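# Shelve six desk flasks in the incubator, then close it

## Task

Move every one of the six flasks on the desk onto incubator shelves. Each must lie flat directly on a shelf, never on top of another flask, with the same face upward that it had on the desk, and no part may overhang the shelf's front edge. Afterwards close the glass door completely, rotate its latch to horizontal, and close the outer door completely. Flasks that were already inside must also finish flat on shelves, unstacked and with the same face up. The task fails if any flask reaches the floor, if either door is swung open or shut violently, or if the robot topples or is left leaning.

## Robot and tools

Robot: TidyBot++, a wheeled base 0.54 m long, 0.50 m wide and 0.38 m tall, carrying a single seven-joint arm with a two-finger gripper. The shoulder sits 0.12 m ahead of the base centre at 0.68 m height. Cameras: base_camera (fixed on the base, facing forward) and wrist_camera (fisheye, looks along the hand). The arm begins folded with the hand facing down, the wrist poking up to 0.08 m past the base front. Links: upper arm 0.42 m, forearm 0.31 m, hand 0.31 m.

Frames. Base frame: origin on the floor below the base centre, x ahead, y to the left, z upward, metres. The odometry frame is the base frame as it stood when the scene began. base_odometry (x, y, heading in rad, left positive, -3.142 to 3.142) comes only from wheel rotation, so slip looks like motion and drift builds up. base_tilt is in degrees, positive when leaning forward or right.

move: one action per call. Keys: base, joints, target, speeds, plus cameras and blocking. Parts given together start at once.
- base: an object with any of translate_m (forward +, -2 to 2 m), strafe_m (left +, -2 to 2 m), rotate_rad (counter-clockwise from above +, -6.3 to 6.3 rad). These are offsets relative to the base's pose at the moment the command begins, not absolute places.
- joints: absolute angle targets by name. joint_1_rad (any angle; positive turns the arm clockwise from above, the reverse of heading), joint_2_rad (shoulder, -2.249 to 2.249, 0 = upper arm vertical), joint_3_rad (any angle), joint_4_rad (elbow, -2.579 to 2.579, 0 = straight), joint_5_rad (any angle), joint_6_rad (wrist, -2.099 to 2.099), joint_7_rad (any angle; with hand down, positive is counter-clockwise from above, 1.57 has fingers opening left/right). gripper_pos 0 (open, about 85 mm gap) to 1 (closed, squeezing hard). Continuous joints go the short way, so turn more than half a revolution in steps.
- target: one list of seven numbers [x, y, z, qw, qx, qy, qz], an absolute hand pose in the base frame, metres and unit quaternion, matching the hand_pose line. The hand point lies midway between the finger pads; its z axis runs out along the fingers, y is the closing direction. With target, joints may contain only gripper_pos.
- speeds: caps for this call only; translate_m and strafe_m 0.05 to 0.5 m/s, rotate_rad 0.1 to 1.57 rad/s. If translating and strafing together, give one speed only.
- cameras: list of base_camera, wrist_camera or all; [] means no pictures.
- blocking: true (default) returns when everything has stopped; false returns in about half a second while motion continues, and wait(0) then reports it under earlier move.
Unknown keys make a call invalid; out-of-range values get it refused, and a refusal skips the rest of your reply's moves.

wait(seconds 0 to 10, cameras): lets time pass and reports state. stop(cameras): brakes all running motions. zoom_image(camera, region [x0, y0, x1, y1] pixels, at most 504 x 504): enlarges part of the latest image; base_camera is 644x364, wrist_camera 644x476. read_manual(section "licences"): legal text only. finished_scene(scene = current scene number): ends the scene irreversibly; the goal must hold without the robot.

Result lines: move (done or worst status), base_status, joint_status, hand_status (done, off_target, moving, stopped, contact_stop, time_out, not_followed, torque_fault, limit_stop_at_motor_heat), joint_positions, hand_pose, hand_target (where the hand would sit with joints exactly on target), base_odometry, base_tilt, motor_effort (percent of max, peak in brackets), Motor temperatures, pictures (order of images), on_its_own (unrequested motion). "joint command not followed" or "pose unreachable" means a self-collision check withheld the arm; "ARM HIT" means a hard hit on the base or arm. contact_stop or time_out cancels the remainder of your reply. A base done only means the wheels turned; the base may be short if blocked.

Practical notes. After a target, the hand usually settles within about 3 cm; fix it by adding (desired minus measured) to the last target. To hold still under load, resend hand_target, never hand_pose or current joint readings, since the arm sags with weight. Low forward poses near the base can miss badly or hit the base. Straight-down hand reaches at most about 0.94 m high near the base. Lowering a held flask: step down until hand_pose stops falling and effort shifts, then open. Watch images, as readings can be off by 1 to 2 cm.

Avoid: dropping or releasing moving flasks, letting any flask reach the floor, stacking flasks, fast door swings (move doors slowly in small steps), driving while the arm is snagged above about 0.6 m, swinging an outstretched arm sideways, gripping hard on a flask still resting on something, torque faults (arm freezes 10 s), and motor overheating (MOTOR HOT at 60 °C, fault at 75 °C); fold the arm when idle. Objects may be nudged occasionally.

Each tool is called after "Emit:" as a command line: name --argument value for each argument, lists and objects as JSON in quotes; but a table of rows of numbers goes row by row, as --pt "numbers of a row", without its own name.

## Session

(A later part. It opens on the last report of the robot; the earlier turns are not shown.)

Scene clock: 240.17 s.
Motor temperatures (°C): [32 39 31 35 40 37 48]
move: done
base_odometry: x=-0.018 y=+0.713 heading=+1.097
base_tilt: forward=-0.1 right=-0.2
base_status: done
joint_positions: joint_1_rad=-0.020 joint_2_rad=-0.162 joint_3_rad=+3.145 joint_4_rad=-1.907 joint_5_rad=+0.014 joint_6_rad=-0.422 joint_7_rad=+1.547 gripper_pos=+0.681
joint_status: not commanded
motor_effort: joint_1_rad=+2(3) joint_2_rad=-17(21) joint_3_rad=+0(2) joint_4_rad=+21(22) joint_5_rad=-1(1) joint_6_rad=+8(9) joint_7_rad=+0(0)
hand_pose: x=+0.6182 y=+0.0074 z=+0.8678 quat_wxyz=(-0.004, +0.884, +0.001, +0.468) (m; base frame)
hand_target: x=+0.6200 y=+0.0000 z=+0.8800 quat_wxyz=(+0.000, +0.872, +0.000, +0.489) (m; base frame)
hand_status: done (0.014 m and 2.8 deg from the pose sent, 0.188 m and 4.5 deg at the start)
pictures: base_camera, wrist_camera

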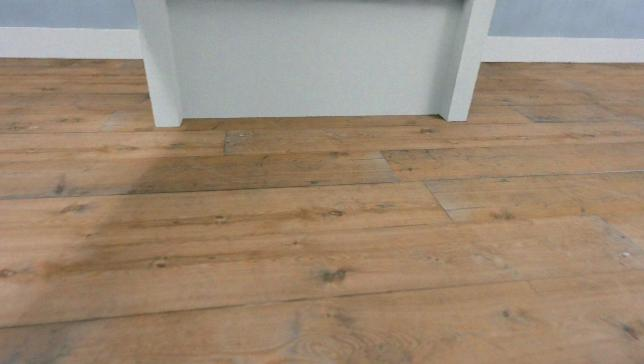

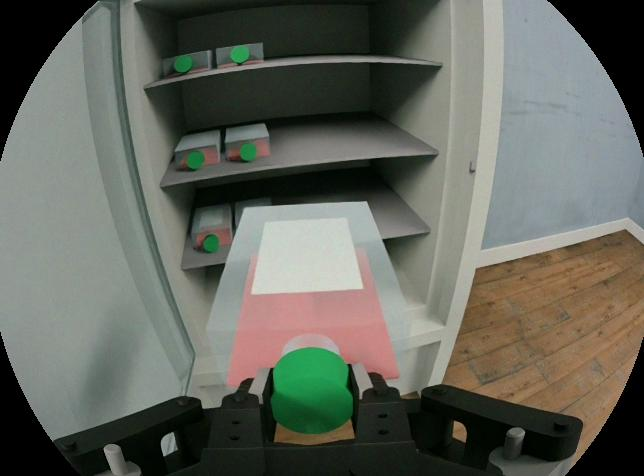

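Emit:
move --base '{"rotate_rad": 0.2}' --cameras '[]'

Emit:
move --base '{"strafe_m": -0.18}'

Scene clock: 244.57 s.
Motor temperatures (°C): [32 39 31 35 40 37 48]
move: done
base_odometry: x=-0.018 y=+0.713 heading=+1.297
base_tilt: forward=-0.1 right=-0.2
base_status: done
joint_positions: joint_1_rad=-0.017 joint_2_rad=-0.162 joint_3_rad=+3.149 joint_4_rad=-1.907 joint_5_rad=+0.014 joint_6_rad=-0.422 joint_7_rad=+1.547 gripper_pos=+0.681
joint_status: not commanded
motor_effort: joint_1_rad=+2(4) joint_2_rad=-17(18) joint_3_rad=+0(2) joint_4_rad=+21(22) joint_5_rad=+0(1) joint_6_rad=+7(8) joint_7_rad=+0(0)
hand_pose: x=+0.6183 y=+0.0040 z=+0.8678 quat_wxyz=(-0.003, +0.884, -0.002, +0.468) (m; base frame)
hand_target: x=+0.6200 y=+0.0000 z=+0.8800 quat_wxyz=(+0.000, +0.872, +0.000, +0.489) (m; base frame)
hand_status: not commanded
pictures: none
No camera images: "cameras" was empty.

Scene clock: 246.10 s.
Motor temperatures (°C): [32 39 31 35 40 37 48]
move: done
base_odometry: x=+0.155 y=+0.665 heading=+1.298
base_tilt: forward=-0.1 right=-0.2
base_status: done
joint_positions: joint_1_rad=-0.013 joint_2_rad=-0.162 joint_3_rad=+3.156 joint_4_rad=-1.907 joint_5_rad=+0.014 joint_6_rad=-0.422 joint_7_rad=+1.547 gripper_pos=+0.681
joint_status: not commanded
motor_effort: joint_1_rad=+2(3) joint_2_rad=-17(19) joint_3_rad=+0(2) joint_4_rad=+21(22) joint_5_rad=+0(1) joint_6_rad=+8(8) joint_7_rad=+0(0)
hand_pose: x=+0.6184 y=-0.0016 z=+0.8678 quat_wxyz=(-0.001, +0.884, -0.007, +0.468) (m; base frame)
hand_target: x=+0.6200 y=+0.0000 z=+0.8800 quat_wxyz=(+0.000, +0.872, +0.000, +0.489) (m; base frame)
hand_status: not commanded
pictures: base_camera, wrist_camera

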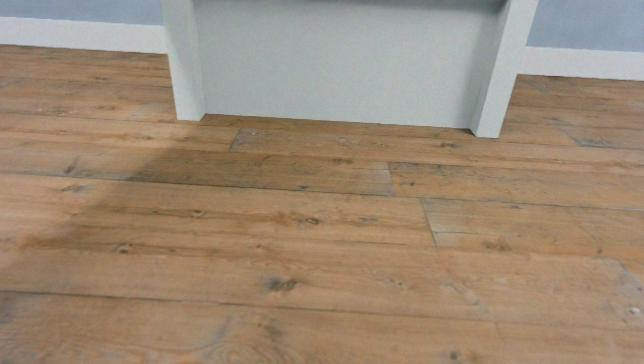

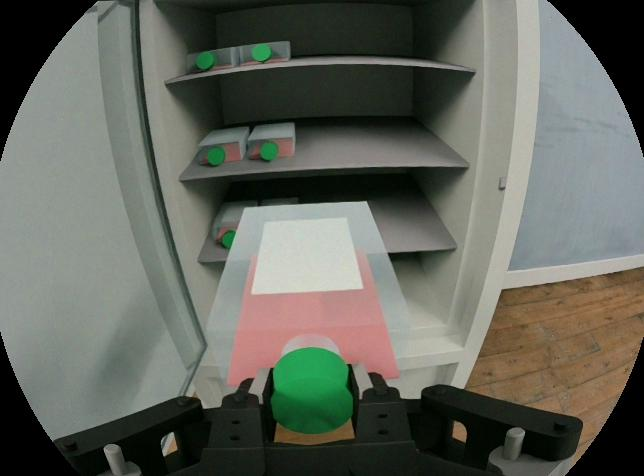

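Emit:
move --base '{"translate_m": 0.2, "strafe_m": -0.037}' --speeds '{"translate_m": 0.25}' --target '[0.62, 0.0, 0.88, 0, 0.872, 0, 0.489]'

Scene clock: 249.27 s.
Motor temperatures (°C): [32 39 31 35 40 37 48]
move: done
base_odometry: x=+0.245 y=+0.848 heading=+1.297
base_tilt: forward=-0.1 right=-0.2
base_status: done
joint_positions: joint_1_rad=-0.013 joint_2_rad=-0.167 joint_3_rad=+3.156 joint_4_rad=-1.908 joint_5_rad=+0.014 joint_6_rad=-0.421 joint_7_rad=+1.547 gripper_pos=+0.681
joint_status: not commanded
motor_effort: joint_1_rad=+2(3) joint_2_rad=-16(20) joint_3_rad=+0(1) joint_4_rad=+21(22) joint_5_rad=-1(1) joint_6_rad=+7(8) joint_7_rad=+0(0)
hand_pose: x=+0.6174 y=-0.0017 z=+0.8700 quat_wxyz=(-0.001, +0.882, -0.007, +0.471) (m; base frame)
hand_target: x=+0.6200 y=+0.0000 z=+0.8800 quat_wxyz=(+0.000, +0.872, +0.000, +0.489) (m; base frame)
hand_status: done (0.010 m and 2.6 deg from the pose sent, 0.012 m and 2.8 deg at the start)
pictures: base_camera, wrist_camera

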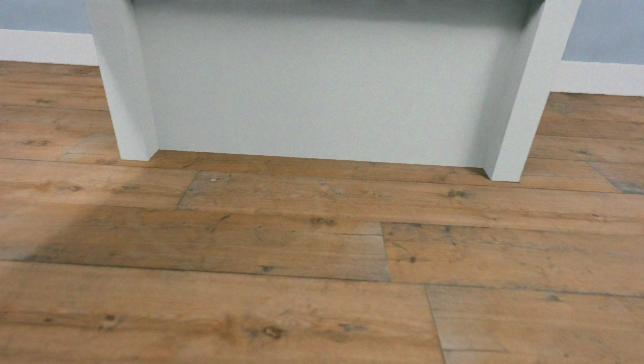

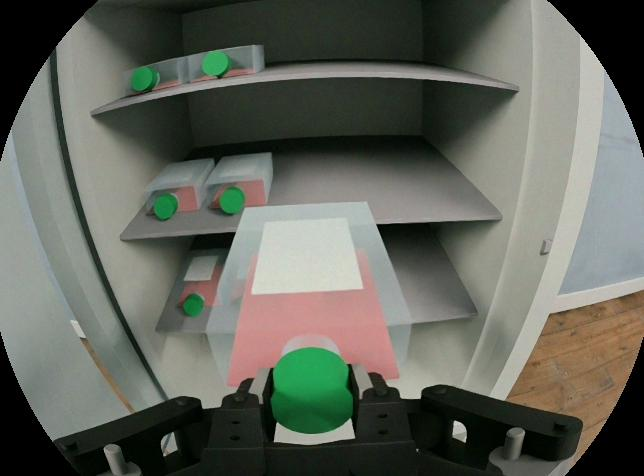

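Emit:
move --base '{"translate_m": 0.15, "strafe_m": -0.01}' --speeds '{"translate_m": 0.2}' --target '[0.63, -0.03, 0.86, 0, 0.872, 0, 0.489]'

Scene clock: 252.97 s.
Motor temperatures (°C): [32 39 31 35 40 37 48]
move: done
base_odometry: x=+0.295 y=+0.989 heading=+1.297
base_tilt: forward=-0.1 right=-0.2
base_status: done
joint_positions: joint_1_rad=-0.107 joint_2_rad=-0.148 joint_3_rad=+3.340 joint_4_rad=-1.945 joint_5_rad=-0.125 joint_6_rad=-0.359 joint_7_rad=+1.784 gripper_pos=+0.681
joint_status: not commanded
motor_effort: joint_1_rad=+1(2) joint_2_rad=-17(19) joint_3_rad=+0(2) joint_4_rad=+21(22) joint_5_rad=+0(2) joint_6_rad=+8(8) joint_7_rad=+0(0)
hand_pose: x=+0.6247 y=-0.0348 z=+0.8558 quat_wxyz=(+0.012, +0.880, +0.007, +0.474) (m; base frame)
hand_target: x=+0.6300 y=-0.0300 z=+0.8600 quat_wxyz=(+0.000, +0.872, +0.000, +0.489) (m; base frame)
hand_status: done (0.008 m and 2.5 deg from the pose sent, 0.033 m and 2.6 deg at the start)
pictures: base_camera, wrist_camera

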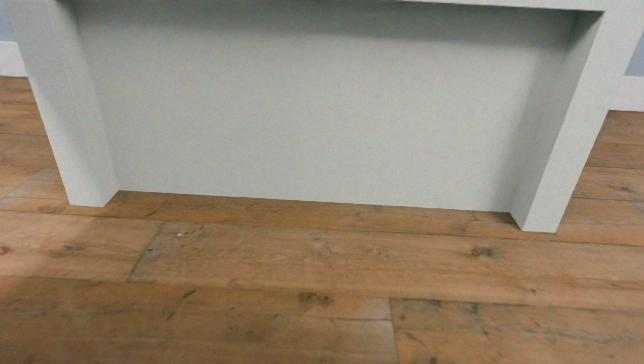

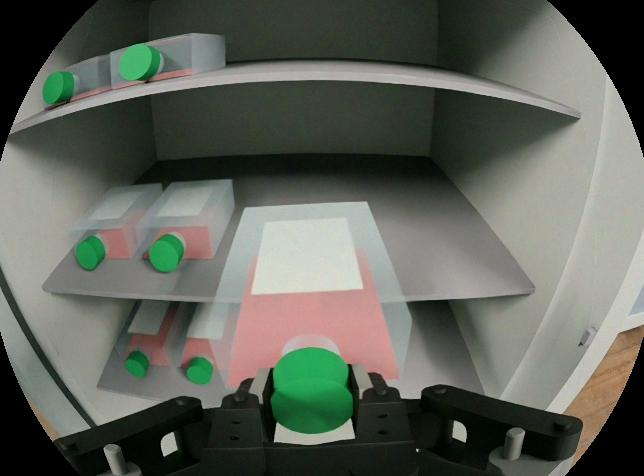

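Emit:
move --target '[0.74, -0.03, 0.84, 0, 0.872, 0, 0.489]' --cameras '["wrist_camera"]'

Emit:
move --target '[0.83, -0.03, 0.825, 0, 0.872, 0, 0.489]' --cameras '["wrist_camera"]'

Scene clock: 254.83 s.
Motor temperatures (°C): [32 39 31 35 40 37 48]
move: done
base_odometry: x=+0.295 y=+0.989 heading=+1.297
base_tilt: forward=-0.1 right=-0.2
base_status: not commanded
joint_positions: joint_1_rad=+0.176 joint_2_rad=+0.140 joint_3_rad=+3.039 joint_4_rad=-1.756 joint_5_rad=-0.162 joint_6_rad=-0.294 joint_7_rad=+1.806 gripper_pos=+0.681
joint_status: not commanded
motor_effort: joint_1_rad=+2(2) joint_2_rad=-28(30) joint_3_rad=+0(1) joint_4_rad=+20(22) joint_5_rad=+0(1) joint_6_rad=+7(8) joint_7_rad=+0(0)
hand_pose: x=+0.7277 y=-0.0312 z=+0.8194 quat_wxyz=(+0.008, +0.887, +0.010, +0.461) (m; base frame)
hand_target: x=+0.7400 y=-0.0300 z=+0.8400 quat_wxyz=(+0.000, +0.872, +0.000, +0.489) (m; base frame)
hand_status: done (0.024 m and 4.0 deg from the pose sent, 0.116 m and 2.5 deg at the start)
pictures: wrist_camera

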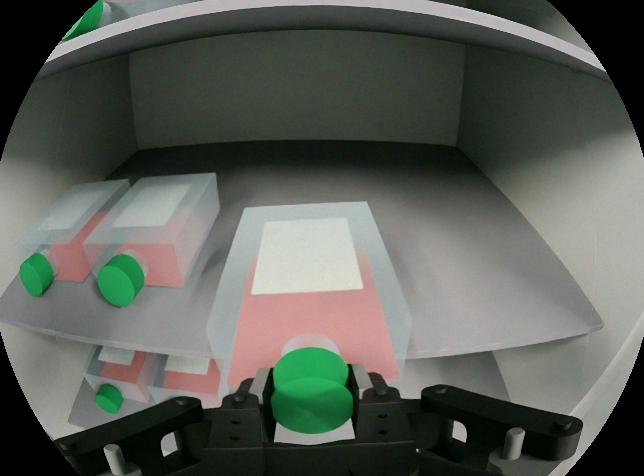

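Scene clock: 256.37 s.
Motor temperatures (°C): [32 39 31 35 40 37 48]
move: done
base_odometry: x=+0.295 y=+0.989 heading=+1.297
base_tilt: forward=-0.1 right=-0.2
base_status: not commanded
joint_positions: joint_1_rad=+0.153 joint_2_rad=+0.359 joint_3_rad=+3.039 joint_4_rad=-1.517 joint_5_rad=-0.135 joint_6_rad=-0.294 joint_7_rad=+1.737 gripper_pos=+0.681
joint_status: not commanded
motor_effort: joint_1_rad=+1(2) joint_2_rad=-36(38) joint_3_rad=-1(1) joint_4_rad=+20(22) joint_5_rad=-1(2) joint_6_rad=+8(8) joint_7_rad=+0(0)
hand_pose: x=+0.8221 y=-0.0310 z=+0.8092 quat_wxyz=(-0.011, +0.882, -0.008, +0.470) (m; base frame)
hand_target: x=+0.8300 y=-0.0300 z=+0.8250 quat_wxyz=(+0.000, +0.872, +0.000, +0.489) (m; base frame)
hand_status: done (0.018 m and 2.9 deg from the pose sent, 0.102 m and 4.0 deg at the start)
pictures: wrist_camera

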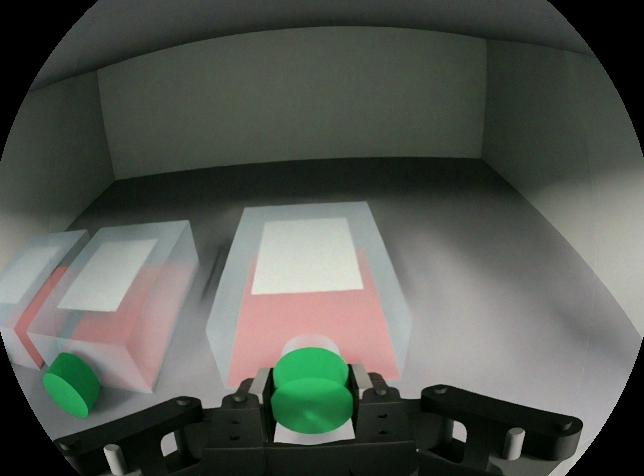

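Emit:
move --target '[0.86, -0.03, 0.81, 0, 0.872, 0, 0.489]' --cameras '[]'

Emit:
move --target '[0.86, -0.03, 0.79, 0, 0.872, 0, 0.489]' --cameras '["wrist_camera"]'

Emit:
move --target '[0.86, -0.03, 0.78, 0, 0.872, 0, 0.489]' --cameras '["wrist_camera"]'

Scene clock: 257.70 s.
Motor temperatures (°C): [32 39 31 35 40 37 48]
move: done
base_odometry: x=+0.295 y=+0.989 heading=+1.297
base_tilt: forward=-0.1 right=-0.2
base_status: not commanded
joint_positions: joint_1_rad=+0.138 joint_2_rad=+0.432 joint_3_rad=+3.039 joint_4_rad=-1.438 joint_5_rad=-0.120 joint_6_rad=-0.290 joint_7_rad=+1.719 gripper_pos=+0.681
joint_status: not commanded
motor_effort: joint_1_rad=+1(3) joint_2_rad=-38(41) joint_3_rad=-1(1) joint_4_rad=+20(21) joint_5_rad=-1(1) joint_6_rad=+7(8) joint_7_rad=+0(0)
hand_pose: x=+0.8527 y=-0.0261 z=+0.8016 quat_wxyz=(-0.015, +0.880, -0.007, +0.474) (m; base frame)
hand_target: x=+0.8600 y=-0.0300 z=+0.8100 quat_wxyz=(+0.000, +0.872, +0.000, +0.489) (m; base frame)
hand_status: done (0.012 m and 2.7 deg from the pose sent, 0.038 m and 2.9 deg at the start)
pictures: none
No camera images: "cameras" was empty.

Scene clock: 258.40 s.
Motor temperatures (°C): [32 39 31 35 40 37 48]
move: done
base_odometry: x=+0.295 y=+0.989 heading=+1.297
base_tilt: forward=-0.1 right=-0.2
base_status: not commanded
joint_positions: joint_1_rad=+0.139 joint_2_rad=+0.436 joint_3_rad=+3.036 joint_4_rad=-1.465 joint_5_rad=-0.101 joint_6_rad=-0.234 joint_7_rad=+1.708 gripper_pos=+0.681
joint_status: not commanded
motor_effort: joint_1_rad=+2(3) joint_2_rad=-37(39) joint_3_rad=-1(1) joint_4_rad=+20(21) joint_5_rad=-1(1) joint_6_rad=+7(8) joint_7_rad=+0(0)
hand_pose: x=+0.8555 y=-0.0281 z=+0.7977 quat_wxyz=(-0.010, +0.875, -0.007, +0.485) (m; base frame)
hand_target: x=+0.8600 y=-0.0300 z=+0.7900 quat_wxyz=(+0.000, +0.872, +0.000, +0.489) (m; base frame)
hand_status: done (0.009 m and 1.5 deg from the pose sent, 0.014 m and 2.7 deg at the start)
pictures: wrist_camera

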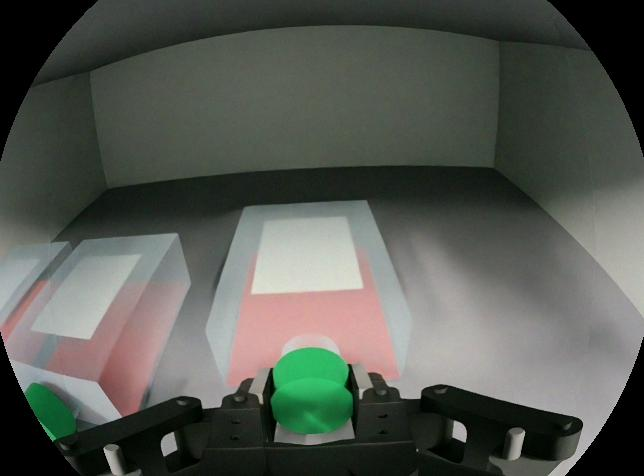

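Scene clock: 259.00 s.
Motor temperatures (°C): [32 39 31 35 40 37 48]
move: done
base_odometry: x=+0.295 y=+0.989 heading=+1.297
base_tilt: forward=-0.1 right=-0.2
base_status: not commanded
joint_positions: joint_1_rad=+0.139 joint_2_rad=+0.438 joint_3_rad=+3.034 joint_4_rad=-1.478 joint_5_rad=-0.092 joint_6_rad=-0.203 joint_7_rad=+1.702 gripper_pos=+0.681
joint_status: not commanded
motor_effort: joint_1_rad=+1(3) joint_2_rad=-36(38) joint_3_rad=-1(1) joint_4_rad=+19(21) joint_5_rad=-1(1) joint_6_rad=+7(7) joint_7_rad=+0(1)
hand_pose: x=+0.8570 y=-0.0287 z=+0.7965 quat_wxyz=(-0.007, +0.871, -0.007, +0.491) (m; base frame)
hand_target: x=+0.8600 y=-0.0300 z=+0.7800 quat_wxyz=(+0.000, +0.872, +0.000, +0.489) (m; base frame)
hand_status: done (0.017 m and 1.2 deg from the pose sent, 0.018 m and 1.5 deg at the start)
pictures: wrist_camera

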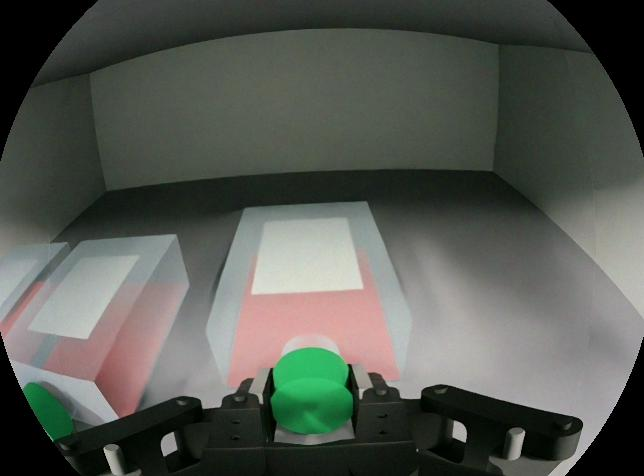

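Emit:
move --target '[0.86, -0.03, 0.77, 0, 0.872, 0, 0.489]' --cameras '[]'

Emit:
move --target '[0.86, -0.03, 0.76, 0, 0.872, 0, 0.489]' --cameras '["wrist_camera"]'

Scene clock: 259.87 s.
Motor temperatures (°C): [32 39 31 35 40 37 48]
move: done
base_odometry: x=+0.295 y=+0.989 heading=+1.297
base_tilt: forward=-0.1 right=-0.2
base_status: not commanded
joint_positions: joint_1_rad=+0.139 joint_2_rad=+0.440 joint_3_rad=+3.031 joint_4_rad=-1.493 joint_5_rad=-0.080 joint_6_rad=-0.170 joint_7_rad=+1.693 gripper_pos=+0.681
joint_status: not commanded
motor_effort: joint_1_rad=+1(2) joint_2_rad=-35(36) joint_3_rad=-1(1) joint_4_rad=+18(20) joint_5_rad=+0(1) joint_6_rad=+6(7) joint_7_rad=+0(0)
hand_pose: x=+0.8586 y=-0.0289 z=+0.7960 quat_wxyz=(-0.006, +0.867, -0.007, +0.498) (m; base frame)
hand_target: x=+0.8600 y=-0.0300 z=+0.7700 quat_wxyz=(+0.000, +0.872, +0.000, +0.489) (m; base frame)
hand_status: done (0.026 m and 1.6 deg from the pose sent, 0.027 m and 1.2 deg at the start)
pictures: none
No camera images: "cameras" was empty.

Scene clock: 260.47 s.
Motor temperatures (°C): [32 39 31 35 40 37 48]
move: done
base_odometry: x=+0.295 y=+0.989 heading=+1.297
base_tilt: forward=-0.1 right=-0.2
base_status: not commanded
joint_positions: joint_1_rad=+0.140 joint_2_rad=+0.442 joint_3_rad=+3.028 joint_4_rad=-1.506 joint_5_rad=-0.068 joint_6_rad=-0.138 joint_7_rad=+1.683 gripper_pos=+0.681
joint_status: not commanded
motor_effort: joint_1_rad=+1(2) joint_2_rad=-34(35) joint_3_rad=-1(2) joint_4_rad=+17(18) joint_5_rad=+0(1) joint_6_rad=+6(6) joint_7_rad=+0(0)
hand_pose: x=+0.8602 y=-0.0288 z=+0.7957 quat_wxyz=(-0.004, +0.863, -0.006, +0.506) (m; base frame)
hand_target: x=+0.8600 y=-0.0300 z=+0.7600 quat_wxyz=(+0.000, +0.872, +0.000, +0.489) (m; base frame)
hand_status: done (0.036 m and 2.3 deg from the pose sent, 0.036 m and 1.6 deg at the start)
pictures: wrist_camera

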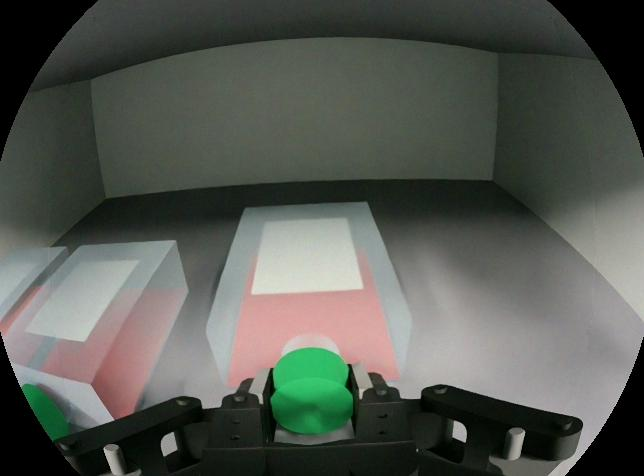

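Emit:
move --target '[0.86, -0.03, 0.785, 0, 0.872, 0, 0.489]' --cameras '[]'

Emit:
move --joints '{"gripper_pos": 0.45}' --cameras '["wrist_camera"]'

Scene clock: 261.60 s.
Motor temperatures (°C): [32 39 31 35 40 37 48]
move: done
base_odometry: x=+0.295 y=+0.989 heading=+1.297
base_tilt: forward=-0.1 right=-0.2
base_status: not commanded
joint_positions: joint_1_rad=+0.140 joint_2_rad=+0.444 joint_3_rad=+3.028 joint_4_rad=-1.489 joint_5_rad=-0.068 joint_6_rad=-0.167 joint_7_rad=+1.683 gripper_pos=+0.681
joint_status: not commanded
motor_effort: joint_1_rad=+1(2) joint_2_rad=-38(39) joint_3_rad=-1(2) joint_4_rad=+20(20) joint_5_rad=-1(1) joint_6_rad=+7(8) joint_7_rad=+0(0)
hand_pose: x=+0.8605 y=-0.0283 z=+0.7964 quat_wxyz=(-0.005, +0.866, -0.006, +0.500) (m; base frame)
hand_target: x=+0.8600 y=-0.0300 z=+0.7850 quat_wxyz=(+0.000, +0.872, +0.000, +0.489) (m; base frame)
hand_status: done (0.012 m and 1.7 deg from the pose sent, 0.011 m and 2.3 deg at the start)
pictures: none
No camera images: "cameras" was empty.

Scene clock: 262.40 s.
Motor temperatures (°C): [32 39 31 35 40 37 48]
move: done
base_odometry: x=+0.295 y=+0.989 heading=+1.297
base_tilt: forward=-0.1 right=-0.2
base_status: not commanded
joint_positions: joint_1_rad=+0.140 joint_2_rad=+0.444 joint_3_rad=+3.028 joint_4_rad=-1.489 joint_5_rad=-0.068 joint_6_rad=-0.167 joint_7_rad=+1.683 gripper_pos=+0.450
joint_status: all done
motor_effort: joint_1_rad=+1(2) joint_2_rad=-38(39) joint_3_rad=-1(2) joint_4_rad=+20(20) joint_5_rad=+0(1) joint_6_rad=+7(8) joint_7_rad=+0(0)
hand_pose: x=+0.8606 y=-0.0283 z=+0.7963 quat_wxyz=(-0.005, +0.866, -0.006, +0.500) (m; base frame)
hand_target: x=+0.8600 y=-0.0300 z=+0.7850 quat_wxyz=(+0.000, +0.872, +0.000, +0.489) (m; base frame)
hand_status: not commanded
pictures: wrist_camera

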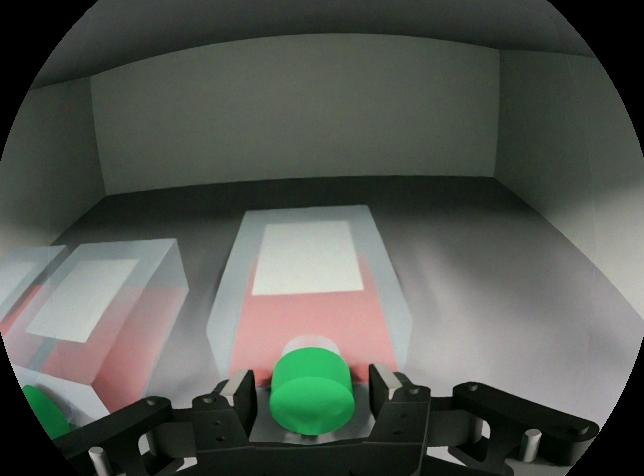

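Emit:
move --target '[0.76, -0.03, 0.845, 0, 0.872, 0, 0.489]' --cameras '["wrist_camera"]'

Emit:
move --base '{"translate_m": -0.5}' --target '[0.62, 0, 0.9, 0, 0.872, 0, 0.489]' --cameras '["wrist_camera"]'

Scene clock: 264.60 s.
Motor temperatures (°C): [32 39 31 35 40 37 48]
move: done
base_odometry: x=+0.295 y=+0.989 heading=+1.297
base_tilt: forward=-0.1 right=-0.2
base_status: not commanded
joint_positions: joint_1_rad=+0.159 joint_2_rad=+0.187 joint_3_rad=+3.028 joint_4_rad=-1.655 joint_5_rad=-0.117 joint_6_rad=-0.220 joint_7_rad=+1.757 gripper_pos=+0.450
joint_status: not commanded
motor_effort: joint_1_rad=+1(2) joint_2_rad=-29(40) joint_3_rad=+0(2) joint_4_rad=+20(21) joint_5_rad=-1(1) joint_6_rad=+7(8) joint_7_rad=+0(0)
hand_pose: x=+0.7727 y=-0.0256 z=+0.8654 quat_wxyz=(+0.011, +0.857, +0.012, +0.515) (m; base frame)
hand_target: x=+0.7600 y=-0.0300 z=+0.8450 quat_wxyz=(+0.000, +0.872, +0.000, +0.489) (m; base frame)
hand_status: done (0.024 m and 3.9 deg from the pose sent, 0.112 m and 1.7 deg at the start)
pictures: wrist_camera

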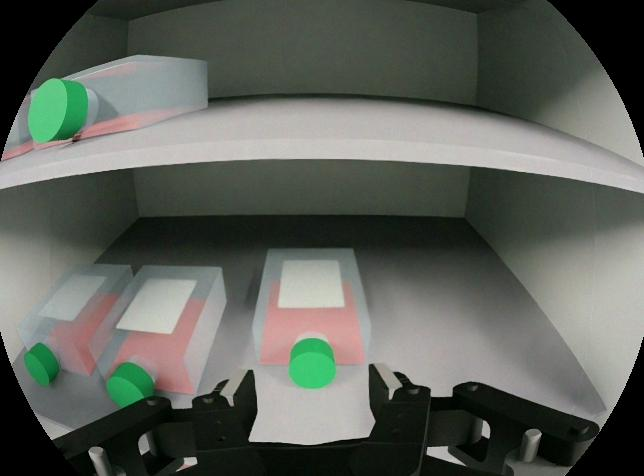

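Scene clock: 267.00 s.
Motor temperatures (°C): [32 39 31 35 40 37 48]
move: done
base_odometry: x=+0.160 y=+0.508 heading=+1.297
base_tilt: forward=-0.1 right=-0.2
base_status: done
joint_positions: joint_1_rad=+0.001 joint_2_rad=-0.181 joint_3_rad=+3.141 joint_4_rad=-1.845 joint_5_rad=-0.062 joint_6_rad=-0.397 joint_7_rad=+1.611 gripper_pos=+0.450
joint_status: not commanded
motor_effort: joint_1_rad=+1(2) joint_2_rad=-15(34) joint_3_rad=+0(2) joint_4_rad=+21(22) joint_5_rad=+0(1) joint_6_rad=+7(8) joint_7_rad=+0(0)
hand_pose: x=+0.6311 y=+0.0082 z=+0.9204 quat_wxyz=(-0.014, +0.857, -0.002, +0.515) (m; base frame)
hand_target: x=+0.6200 y=+0.0000 z=+0.9000 quat_wxyz=(+0.000, +0.872, +0.000, +0.489) (m; base frame)
hand_status: done (0.025 m and 3.8 deg from the pose sent, 0.159 m and 3.9 deg at the start)
pictures: wrist_camera

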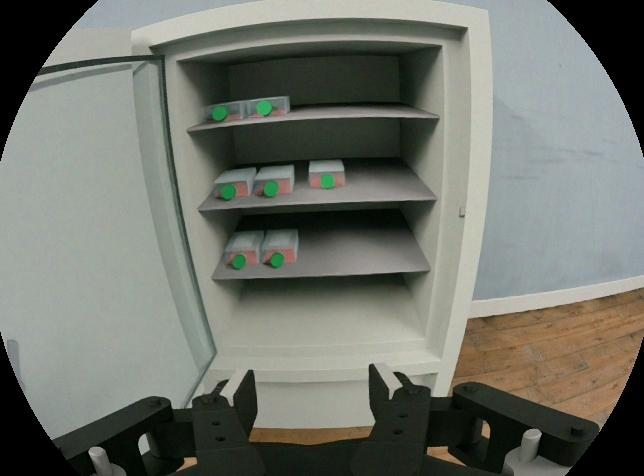

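Emit:
move --base '{"translate_m": -0.352, "strafe_m": 0.483}' --target '[0.55, 0, 1.15, 0, 0.93, 0, 0.36]' --cameras '[]'

Emit:
move --base '{"rotate_rad": 1.518}' --speeds '{"rotate_rad": 0.8}' --cameras '["base_camera", "wrist_camera"]'

Scene clock: 270.97 s.
Motor temperatures (°C): [32 39 31 35 40 37 48]
move: done
base_odometry: x=-0.400 y=+0.299 heading=+1.297
base_tilt: forward=-0.1 right=-0.2
base_status: done
joint_positions: joint_1_rad=-0.003 joint_2_rad=+0.218 joint_3_rad=+3.178 joint_4_rad=-0.180 joint_5_rad=-0.061 joint_6_rad=-1.950 joint_7_rad=+1.611 gripper_pos=+0.450
joint_status: not commanded
motor_effort: joint_1_rad=+1(3) joint_2_rad=-20(21) joint_3_rad=+0(1) joint_4_rad=+10(22) joint_5_rad=+0(2) joint_6_rad=+6(8) joint_7_rad=+0(0)
hand_pose: x=+0.5540 y=+0.0086 z=+1.1642 quat_wxyz=(-0.004, +0.922, +0.026, +0.387) (m; base frame)
hand_target: x=+0.5500 y=+0.0000 z=+1.1500 quat_wxyz=(+0.000, +0.933, +0.000, +0.361) (m; base frame)
hand_status: done (0.017 m and 4.4 deg from the pose sent, 0.244 m and 19.7 deg at the start)
pictures: none
No camera images: "cameras" was empty.

Scene clock: 273.70 s.
Motor temperatures (°C): [32 39 31 35 40 37 48]
move: done
base_odometry: x=-0.400 y=+0.299 heading=+2.814
base_tilt: forward=-0.1 right=-0.2
base_status: done
joint_positions: joint_1_rad=-0.005 joint_2_rad=+0.224 joint_3_rad=+3.182 joint_4_rad=-0.179 joint_5_rad=-0.061 joint_6_rad=-1.952 joint_7_rad=+1.611 gripper_pos=+0.450
joint_status: not commanded
motor_effort: joint_1_rad=+1(4) joint_2_rad=-20(22) joint_3_rad=+0(2) joint_4_rad=+11(12) joint_5_rad=-1(2) joint_6_rad=+6(7) joint_7_rad=+0(0)
hand_pose: x=+0.5566 y=+0.0079 z=+1.1612 quat_wxyz=(-0.003, +0.923, +0.025, +0.383) (m; base frame)
hand_target: x=+0.5500 y=+0.0000 z=+1.1500 quat_wxyz=(+0.000, +0.933, +0.000, +0.361) (m; base frame)
hand_status: not commanded
pictures: base_camera, wrist_camera

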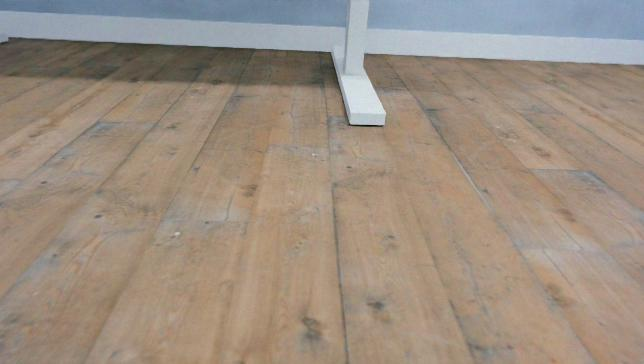

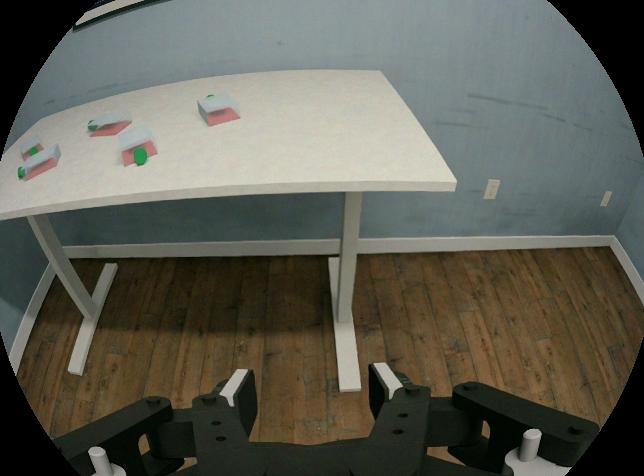

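Emit:
move --base '{"translate_m": 0.3, "strafe_m": 0.37}' --target '[0.5, 0, 1.15, 0, 0.93, 0, 0.36]' --cameras '["base_camera", "wrist_camera"]'

Scene clock: 276.43 s.
Motor temperatures (°C): [32 39 31 35 40 37 48]
move: done
base_odometry: x=-0.803 y=+0.045 heading=+2.815
base_tilt: forward=-0.1 right=-0.2
base_status: done
joint_positions: joint_1_rad=-0.021 joint_2_rad=+0.067 joint_3_rad=+3.183 joint_4_rad=-0.412 joint_5_rad=-0.061 joint_6_rad=-1.952 joint_7_rad=+1.611 gripper_pos=+0.450
joint_status: not commanded
motor_effort: joint_1_rad=+2(3) joint_2_rad=-15(21) joint_3_rad=+0(1) joint_4_rad=+11(12) joint_5_rad=+0(2) joint_6_rad=+6(7) joint_7_rad=+0(0)
hand_pose: x=+0.4951 y=+0.0124 z=+1.1450 quat_wxyz=(-0.011, +0.937, +0.030, +0.348) (m; base frame)
hand_target: x=+0.5000 y=+0.0000 z=+1.1500 quat_wxyz=(+0.000, +0.933, +0.000, +0.361) (m; base frame)
hand_status: done (0.014 m and 3.9 deg from the pose sent, 0.058 m and 4.0 deg at the start)
pictures: base_camera, wrist_camera

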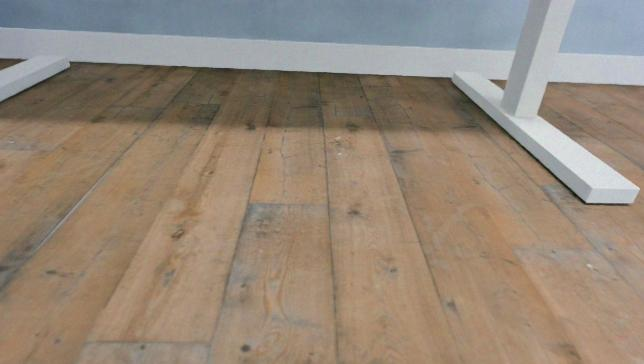

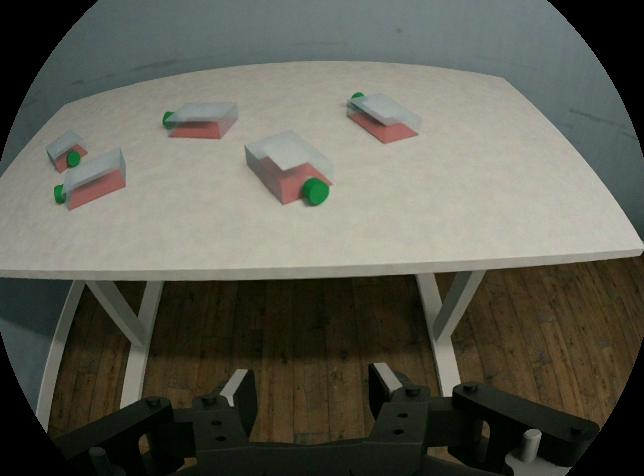

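Emit:
move --target '[0.72, -0.035, 1.06, -0.171, 0.813, 0.297, 0.470]' --joints '{"gripper_pos": 0.2}' --cameras '["wrist_camera"]'

Scene clock: 279.63 s.
Motor temperatures (°C): [32 39 31 35 40 37 48]
move: done
base_odometry: x=-0.803 y=+0.045 heading=+2.815
base_tilt: forward=-0.1 right=-0.2
base_status: not commanded
joint_positions: joint_1_rad=+0.630 joint_2_rad=+0.434 joint_3_rad=+2.801 joint_4_rad=-0.640 joint_5_rad=-0.650 joint_6_rad=-1.504 joint_7_rad=+2.437 gripper_pos=+0.200
joint_status: all done
motor_effort: joint_1_rad=+2(3) joint_2_rad=-33(36) joint_3_rad=-3(4) joint_4_rad=+17(18) joint_5_rad=-6(6) joint_6_rad=+4(6) joint_7_rad=+0(0)
hand_pose: x=+0.7122 y=-0.0479 z=+1.0437 quat_wxyz=(-0.155, +0.836, +0.289, +0.439) (m; base frame)
hand_target: x=+0.7200 y=-0.0350 z=+1.0600 quat_wxyz=(-0.171, +0.813, +0.297, +0.470) (m; base frame)
hand_status: done (0.022 m and 4.9 deg from the pose sent, 0.245 m and 41.1 deg at the start)
pictures: wrist_camera

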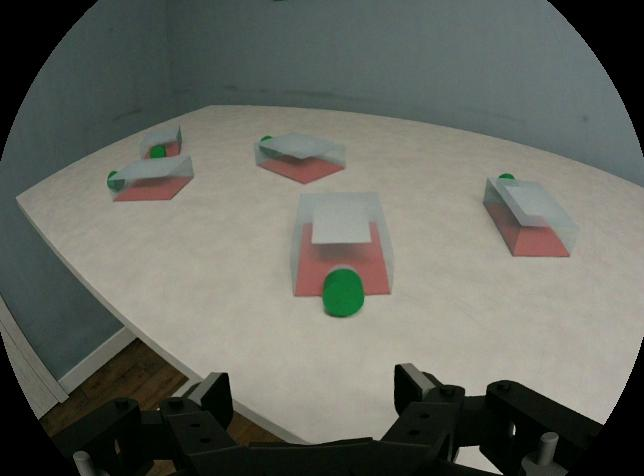

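Emit:
move --target '[0.786, -0.007, 1.022, -0.178, 0.803, 0.293, 0.487]' --cameras '["wrist_camera"]'

Scene clock: 281.53 s.
Motor temperatures (°C): [32 39 31 35 40 37 48]
move: done
base_odometry: x=-0.803 y=+0.045 heading=+2.815
base_tilt: forward=-0.1 right=-0.2
base_status: not commanded
joint_positions: joint_1_rad=+0.551 joint_2_rad=+0.522 joint_3_rad=+2.739 joint_4_rad=-0.690 joint_5_rad=-0.652 joint_6_rad=-1.314 joint_7_rad=+2.465 gripper_pos=+0.200
joint_status: not commanded
motor_effort: joint_1_rad=+1(4) joint_2_rad=-37(40) joint_3_rad=-5(5) joint_4_rad=+18(19) joint_5_rad=-6(7) joint_6_rad=+4(5) joint_7_rad=+0(0)
hand_pose: x=+0.7783 y=-0.0074 z=+1.0160 quat_wxyz=(-0.190, +0.813, +0.287, +0.470) (m; base frame)
hand_target: x=+0.7860 y=-0.0070 z=+1.0220 quat_wxyz=(-0.178, +0.803, +0.293, +0.487) (m; base frame)
hand_status: done (0.010 m and 2.7 deg from the pose sent, 0.087 m and 7.2 deg at the start)
pictures: wrist_camera

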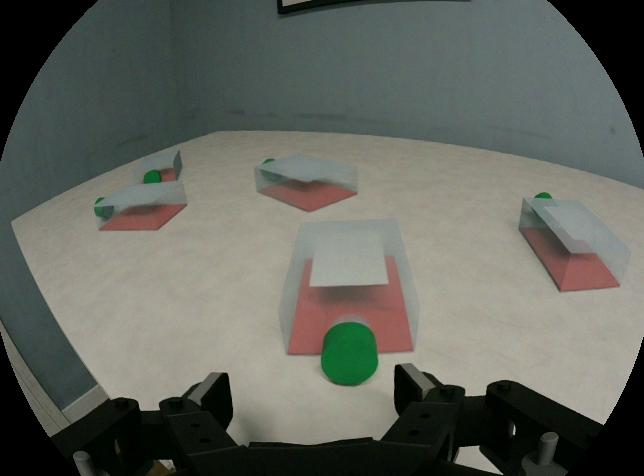

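Emit:
move --target '[0.812, -0.007, 0.998, -0.163, 0.811, 0.269, 0.492]' --cameras '["wrist_camera"]'

Scene clock: 283.27 s.
Motor temperatures (°C): [32 39 31 35 40 37 48]
move: done
base_odometry: x=-0.803 y=+0.045 heading=+2.815
base_tilt: forward=-0.1 right=-0.2
base_status: not commanded
joint_positions: joint_1_rad=+0.531 joint_2_rad=+0.526 joint_3_rad=+2.739 joint_4_rad=-0.757 joint_5_rad=-0.652 joint_6_rad=-1.193 joint_7_rad=+2.465 gripper_pos=+0.200
joint_status: not commanded
motor_effort: joint_1_rad=+1(3) joint_2_rad=-38(40) joint_3_rad=-5(5) joint_4_rad=+18(19) joint_5_rad=-6(7) joint_6_rad=+4(5) joint_7_rad=+0(0)
hand_pose: x=+0.8031 y=-0.0041 z=+1.0023 quat_wxyz=(-0.185, +0.814, +0.261, +0.485) (m; base frame)
hand_target: x=+0.8120 y=-0.0070 z=+0.9980 quat_wxyz=(-0.163, +0.812, +0.269, +0.492) (m; base frame)
hand_status: done (0.010 m and 2.8 deg from the pose sent, 0.038 m and 4.5 deg at the start)
pictures: wrist_camera

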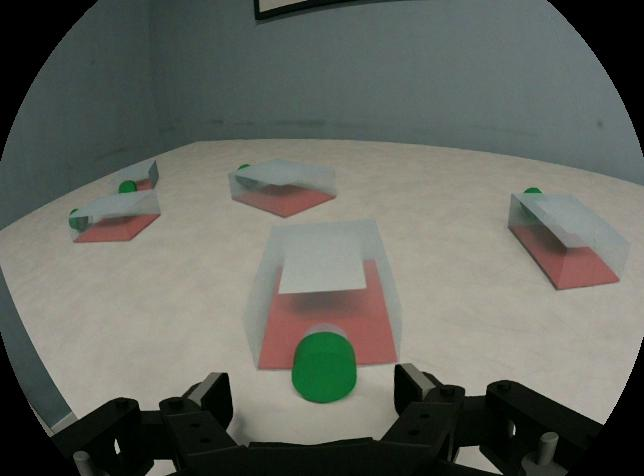

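Emit:
move --target '[0.840, 0.006, 0.974, -0.163, 0.811, 0.269, 0.492]' --cameras '["wrist_camera"]'

Scene clock: 284.40 s.
Motor temperatures (°C): [32 39 31 35 40 37 48]
move: done
base_odometry: x=-0.803 y=+0.045 heading=+2.815
base_tilt: forward=-0.1 right=-0.2
base_status: not commanded
joint_positions: joint_1_rad=+0.486 joint_2_rad=+0.578 joint_3_rad=+2.720 joint_4_rad=-0.758 joint_5_rad=-0.630 joint_6_rad=-1.127 joint_7_rad=+2.465 gripper_pos=+0.200
joint_status: not commanded
motor_effort: joint_1_rad=+1(3) joint_2_rad=-40(42) joint_3_rad=-5(6) joint_4_rad=+19(20) joint_5_rad=-6(7) joint_6_rad=+4(5) joint_7_rad=+0(0)
hand_pose: x=+0.8303 y=+0.0138 z=+0.9800 quat_wxyz=(-0.194, +0.812, +0.259, +0.486) (m; base frame)
hand_target: x=+0.8400 y=+0.0060 z=+0.9740 quat_wxyz=(-0.163, +0.812, +0.269, +0.492) (m; base frame)
hand_status: done (0.014 m and 3.8 deg from the pose sent, 0.048 m and 2.8 deg at the start)
pictures: wrist_camera

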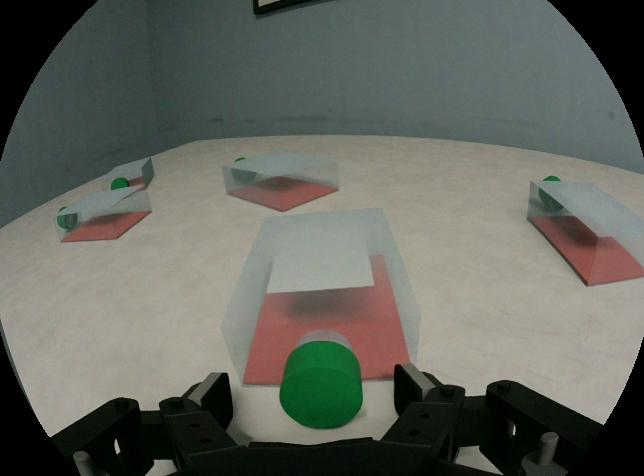

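Emit:
move --target '[0.845, -0.002, 0.970, -0.155, 0.812, 0.265, 0.492]' --cameras '["wrist_camera"]'

Scene clock: 285.17 s.
Motor temperatures (°C): [32 39 31 35 40 37 48]
move: done
base_odometry: x=-0.803 y=+0.045 heading=+2.815
base_tilt: forward=-0.1 right=-0.2
base_status: not commanded
joint_positions: joint_1_rad=+0.486 joint_2_rad=+0.580 joint_3_rad=+2.720 joint_4_rad=-0.758 joint_5_rad=-0.623 joint_6_rad=-1.118 joint_7_rad=+2.465 gripper_pos=+0.200
joint_status: not commanded
motor_effort: joint_1_rad=+1(2) joint_2_rad=-40(41) joint_3_rad=-5(6) joint_4_rad=+18(19) joint_5_rad=-6(7) joint_6_rad=+5(5) joint_7_rad=+0(0)
hand_pose: x=+0.8331 y=+0.0108 z=+0.9790 quat_wxyz=(-0.189, +0.812, +0.257, +0.488) (m; base frame)
hand_target: x=+0.8450 y=-0.0020 z=+0.9700 quat_wxyz=(-0.155, +0.814, +0.266, +0.493) (m; base frame)
hand_status: done (0.020 m and 4.0 deg from the pose sent, 0.024 m and 4.6 deg at the start)
pictures: wrist_camera

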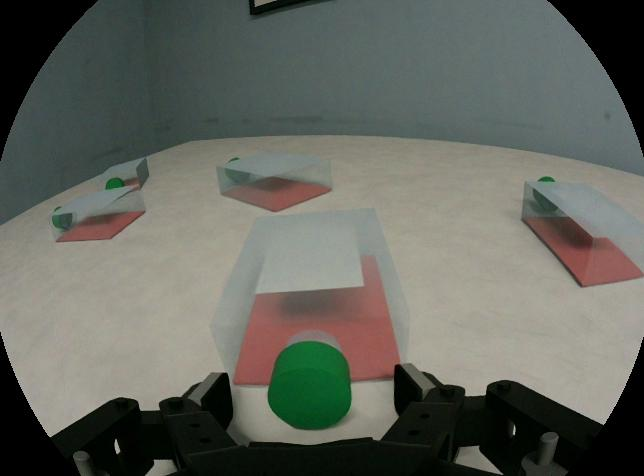

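Emit:
move --joints '{"gripper_pos": 0.68}' --cameras '[]'

Emit:
move --joints '{"gripper_pos": 0.9}' --cameras '[]'

Emit:
move --target '[0.845, 0.006, 1.04, -0.155, 0.812, 0.265, 0.492]' --cameras '["wrist_camera"]'

Scene clock: 286.23 s.
Motor temperatures (°C): [32 39 31 35 40 37 48]
move: done
base_odometry: x=-0.803 y=+0.045 heading=+2.815
base_tilt: forward=-0.1 right=-0.2
base_status: not commanded
joint_positions: joint_1_rad=+0.486 joint_2_rad=+0.580 joint_3_rad=+2.720 joint_4_rad=-0.757 joint_5_rad=-0.623 joint_6_rad=-1.114 joint_7_rad=+2.465 gripper_pos=+0.668
joint_status: all done
motor_effort: joint_1_rad=+2(2) joint_2_rad=-38(40) joint_3_rad=-4(5) joint_4_rad=+17(19) joint_5_rad=-5(6) joint_6_rad=+4(5) joint_7_rad=+0(0)
hand_pose: x=+0.8340 y=+0.0101 z=+0.9802 quat_wxyz=(-0.188, +0.812, +0.256, +0.490) (m; base frame)
hand_target: x=+0.8450 y=-0.0020 z=+0.9700 quat_wxyz=(-0.155, +0.814, +0.266, +0.493) (m; base frame)
hand_status: not commanded
pictures: none
No camera images: "cameras" was empty.

Scene clock: 286.87 s.
Motor temperatures (°C): [32 39 31 35 40 37 48]
move: off_target
base_odometry: x=-0.803 y=+0.045 heading=+2.815
base_tilt: forward=-0.1 right=-0.2
base_status: not commanded
joint_positions: joint_1_rad=+0.486 joint_2_rad=+0.580 joint_3_rad=+2.720 joint_4_rad=-0.757 joint_5_rad=-0.623 joint_6_rad=-1.114 joint_7_rad=+2.465 gripper_pos=+0.684
joint_status: gripper_pos off_target (ended at +0.684, target +0.900)
motor_effort: joint_1_rad=+2(2) joint_2_rad=-38(38) joint_3_rad=-4(5) joint_4_rad=+18(18) joint_5_rad=-5(6) joint_6_rad=+4(4) joint_7_rad=+0(1)
hand_pose: x=+0.8340 y=+0.0101 z=+0.9803 quat_wxyz=(-0.188, +0.812, +0.256, +0.490) (m; base frame)
hand_target: x=+0.8450 y=-0.0020 z=+0.9700 quat_wxyz=(-0.155, +0.814, +0.266, +0.493) (m; base frame)
hand_status: not commanded
pictures: none
No camera images: "cameras" was empty.

Scene clock: 288.70 s.
Motor temperatures (°C): [32 39 31 35 40 37 48]
move: done
base_odometry: x=-0.803 y=+0.045 heading=+2.815
base_tilt: forward=-0.1 right=-0.2
base_status: not commanded
joint_positions: joint_1_rad=+0.373 joint_2_rad=+0.689 joint_3_rad=+2.756 joint_4_rad=-0.300 joint_5_rad=-0.521 joint_6_rad=-1.307 joint_7_rad=+2.310 gripper_pos=+0.684
joint_status: not commanded
motor_effort: joint_1_rad=+2(2) joint_2_rad=-44(44) joint_3_rad=-4(6) joint_4_rad=+18(20) joint_5_rad=-5(7) joint_6_rad=+7(7) joint_7_rad=+0(0)
hand_pose: x=+0.8467 y=+0.0121 z=+1.0621 quat_wxyz=(-0.165, +0.792, +0.271, +0.522) (m; base frame)
hand_target: x=+0.8450 y=+0.0060 z=+1.0400 quat_wxyz=(-0.155, +0.814, +0.266, +0.493) (m; base frame)
hand_status: done (0.023 m and 4.3 deg from the pose sent, 0.061 m and 3.9 deg at the start)
pictures: wrist_camera

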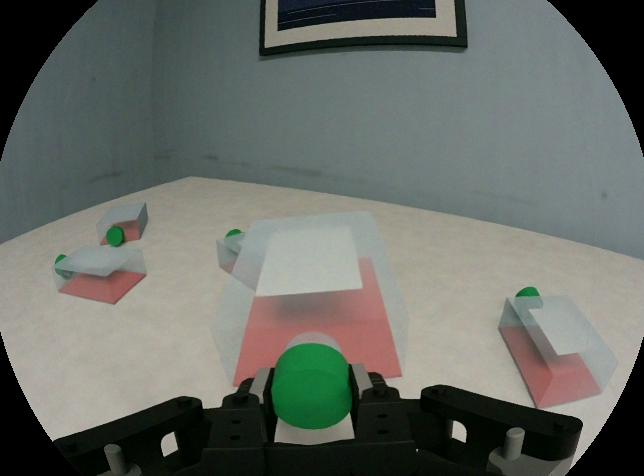

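Emit:
move --base '{"translate_m": -0.3}' --cameras '[]'

Emit:
move --base '{"strafe_m": -0.37}' --target '[0.63, 0, 1.05, -0.016, 0.851, -0.026, 0.525]' --cameras '["wrist_camera"]'

Scene clock: 291.37 s.
Motor temperatures (°C): [32 39 31 35 40 37 48]
move: done
base_odometry: x=-0.519 y=-0.051 heading=+2.815
base_tilt: forward=-0.1 right=-0.2
base_status: done
joint_positions: joint_1_rad=+0.367 joint_2_rad=+0.699 joint_3_rad=+2.758 joint_4_rad=-0.297 joint_5_rad=-0.518 joint_6_rad=-1.312 joint_7_rad=+2.309 gripper_pos=+0.684
joint_status: not commanded
motor_effort: joint_1_rad=+1(4) joint_2_rad=-44(46) joint_3_rad=-5(5) joint_4_rad=+17(18) joint_5_rad=-6(6) joint_6_rad=+7(8) joint_7_rad=+0(1)
hand_pose: x=+0.8494 y=+0.0141 z=+1.0548 quat_wxyz=(-0.167, +0.794, +0.272, +0.517) (m; base frame)
hand_target: x=+0.8450 y=+0.0060 z=+1.0400 quat_wxyz=(-0.155, +0.814, +0.266, +0.493) (m; base frame)
hand_status: not commanded
pictures: none
No camera images: "cameras" was empty.

Scene clock: 294.07 s.
Motor temperatures (°C): [32 39 31 35 40 37 48]
move: done
base_odometry: x=-0.400 y=+0.299 heading=+2.814
base_tilt: forward=-0.1 right=-0.2
base_status: done
joint_positions: joint_1_rad=+0.009 joint_2_rad=-0.142 joint_3_rad=+3.135 joint_4_rad=-1.419 joint_5_rad=-0.066 joint_6_rad=-0.813 joint_7_rad=+1.552 gripper_pos=+0.684
joint_status: not commanded
motor_effort: joint_1_rad=+2(4) joint_2_rad=-17(44) joint_3_rad=+0(4) joint_4_rad=+21(22) joint_5_rad=-1(6) joint_6_rad=+8(9) joint_7_rad=+0(0)
hand_pose: x=+0.6303 y=+0.0156 z=+1.0357 quat_wxyz=(-0.036, +0.864, -0.016, +0.502) (m; base frame)
hand_target: x=+0.6300 y=+0.0000 z=+1.0500 quat_wxyz=(-0.016, +0.851, -0.026, +0.525) (m; base frame)
hand_status: done (0.021 m and 4.0 deg from the pose sent, 0.220 m and 39.0 deg at the start)
pictures: wrist_camera

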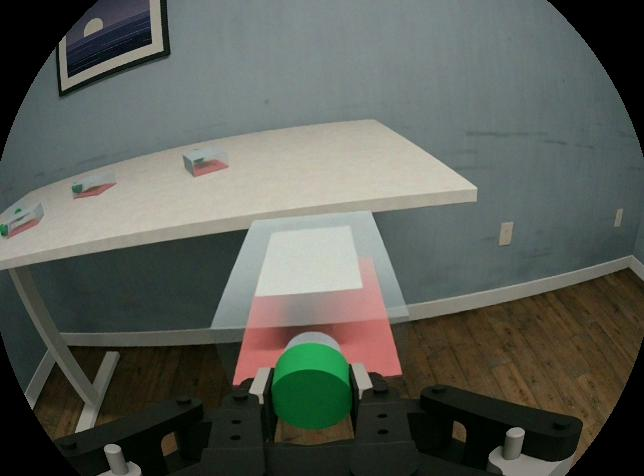

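Emit:
move --base '{"rotate_rad": -1.517}' --speeds '{"rotate_rad": 0.8}' --cameras '[]'

Emit:
move --base '{"strafe_m": -0.583}' --target '[0.62, 0, 0.89, -0.016, 0.851, -0.026, 0.525]' --cameras '["wrist_camera"]'

Emit:
move --base '{"translate_m": 0.85}' --speeds '{"translate_m": 0.35}' --cameras '["wrist_camera"]'

Scene clock: 297.37 s.
Motor temperatures (°C): [32 39 31 35 40 37 48]
move: done
base_odometry: x=-0.400 y=+0.299 heading=+1.298
base_tilt: forward=-0.1 right=-0.2
base_status: done
joint_positions: joint_1_rad=+0.000 joint_2_rad=-0.142 joint_3_rad=+3.149 joint_4_rad=-1.419 joint_5_rad=-0.058 joint_6_rad=-0.810 joint_7_rad=+1.551 gripper_pos=+0.684
joint_status: not commanded
motor_effort: joint_1_rad=+2(4) joint_2_rad=-17(19) joint_3_rad=+0(2) joint_4_rad=+21(22) joint_5_rad=-1(2) joint_6_rad=+8(9) joint_7_rad=+0(0)
hand_pose: x=+0.6309 y=+0.0104 z=+1.0362 quat_wxyz=(-0.032, +0.864, -0.019, +0.503) (m; base frame)
hand_target: x=+0.6300 y=+0.0000 z=+1.0500 quat_wxyz=(-0.016, +0.851, -0.026, +0.525) (m; base frame)
hand_status: not commanded
pictures: none
No camera images: "cameras" was empty.

Scene clock: 299.87 s.
Motor temperatures (°C): [32 39 31 35 40 37 48]
move: done
base_odometry: x=+0.162 y=+0.142 heading=+1.298
base_tilt: forward=-0.1 right=-0.2
base_status: done
joint_positions: joint_1_rad=+0.002 joint_2_rad=-0.179 joint_3_rad=+3.147 joint_4_rad=-1.966 joint_5_rad=-0.058 joint_6_rad=-0.308 joint_7_rad=+1.551 gripper_pos=+0.684
joint_status: not commanded
motor_effort: joint_1_rad=+1(3) joint_2_rad=-16(18) joint_3_rad=+0(2) joint_4_rad=+21(22) joint_5_rad=+0(1) joint_6_rad=+8(9) joint_7_rad=+0(0)
hand_pose: x=+0.6207 y=+0.0030 z=+0.8730 quat_wxyz=(-0.025, +0.865, -0.032, +0.500) (m; base frame)
hand_target: x=+0.6200 y=+0.0000 z=+0.8900 quat_wxyz=(-0.016, +0.851, -0.026, +0.525) (m; base frame)
hand_status: done (0.017 m and 3.6 deg from the pose sent, 0.147 m and 3.5 deg at the start)
pictures: wrist_camera

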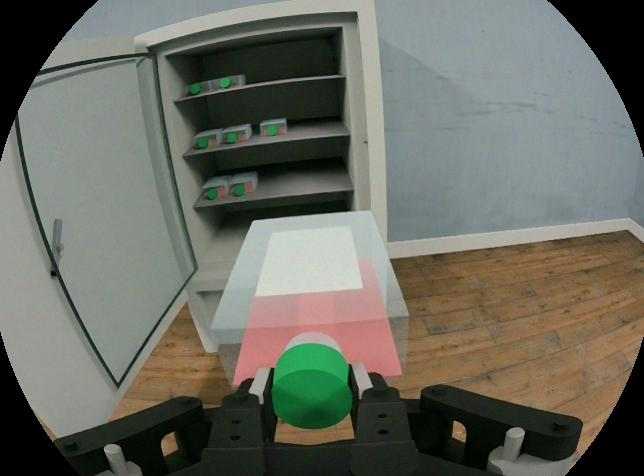

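Scene clock: 303.33 s.
Motor temperatures (°C): [32 39 31 35 40 37 48]
move: done
base_odometry: x=+0.392 y=+0.961 heading=+1.297
base_tilt: forward=-0.1 right=-0.2
base_status: done
joint_positions: joint_1_rad=+0.002 joint_2_rad=-0.192 joint_3_rad=+3.147 joint_4_rad=-1.968 joint_5_rad=-0.058 joint_6_rad=-0.304 joint_7_rad=+1.551 gripper_pos=+0.684
joint_status: not commanded
motor_effort: joint_1_rad=+2(2) joint_2_rad=-15(19) joint_3_rad=+0(1) joint_4_rad=+21(22) joint_5_rad=-1(2) joint_6_rad=+8(9) joint_7_rad=+0(0)
hand_pose: x=+0.6185 y=+0.0029 z=+0.8791 quat_wxyz=(-0.025, +0.862, -0.032, +0.506) (m; base frame)
hand_target: x=+0.6200 y=+0.0000 z=+0.8900 quat_wxyz=(-0.016, +0.851, -0.026, +0.525) (m; base frame)
hand_status: not commanded
pictures: wrist_camera

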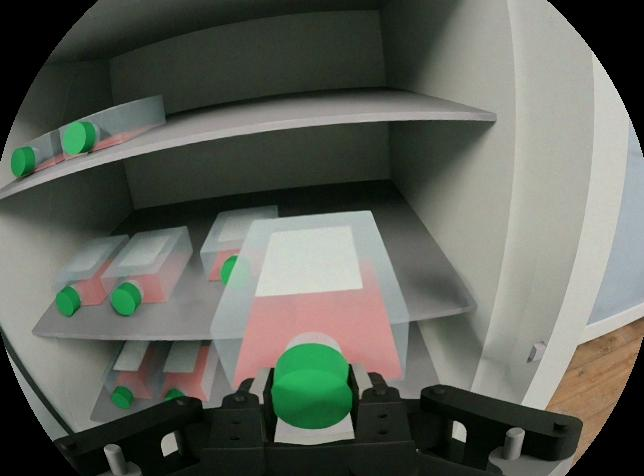

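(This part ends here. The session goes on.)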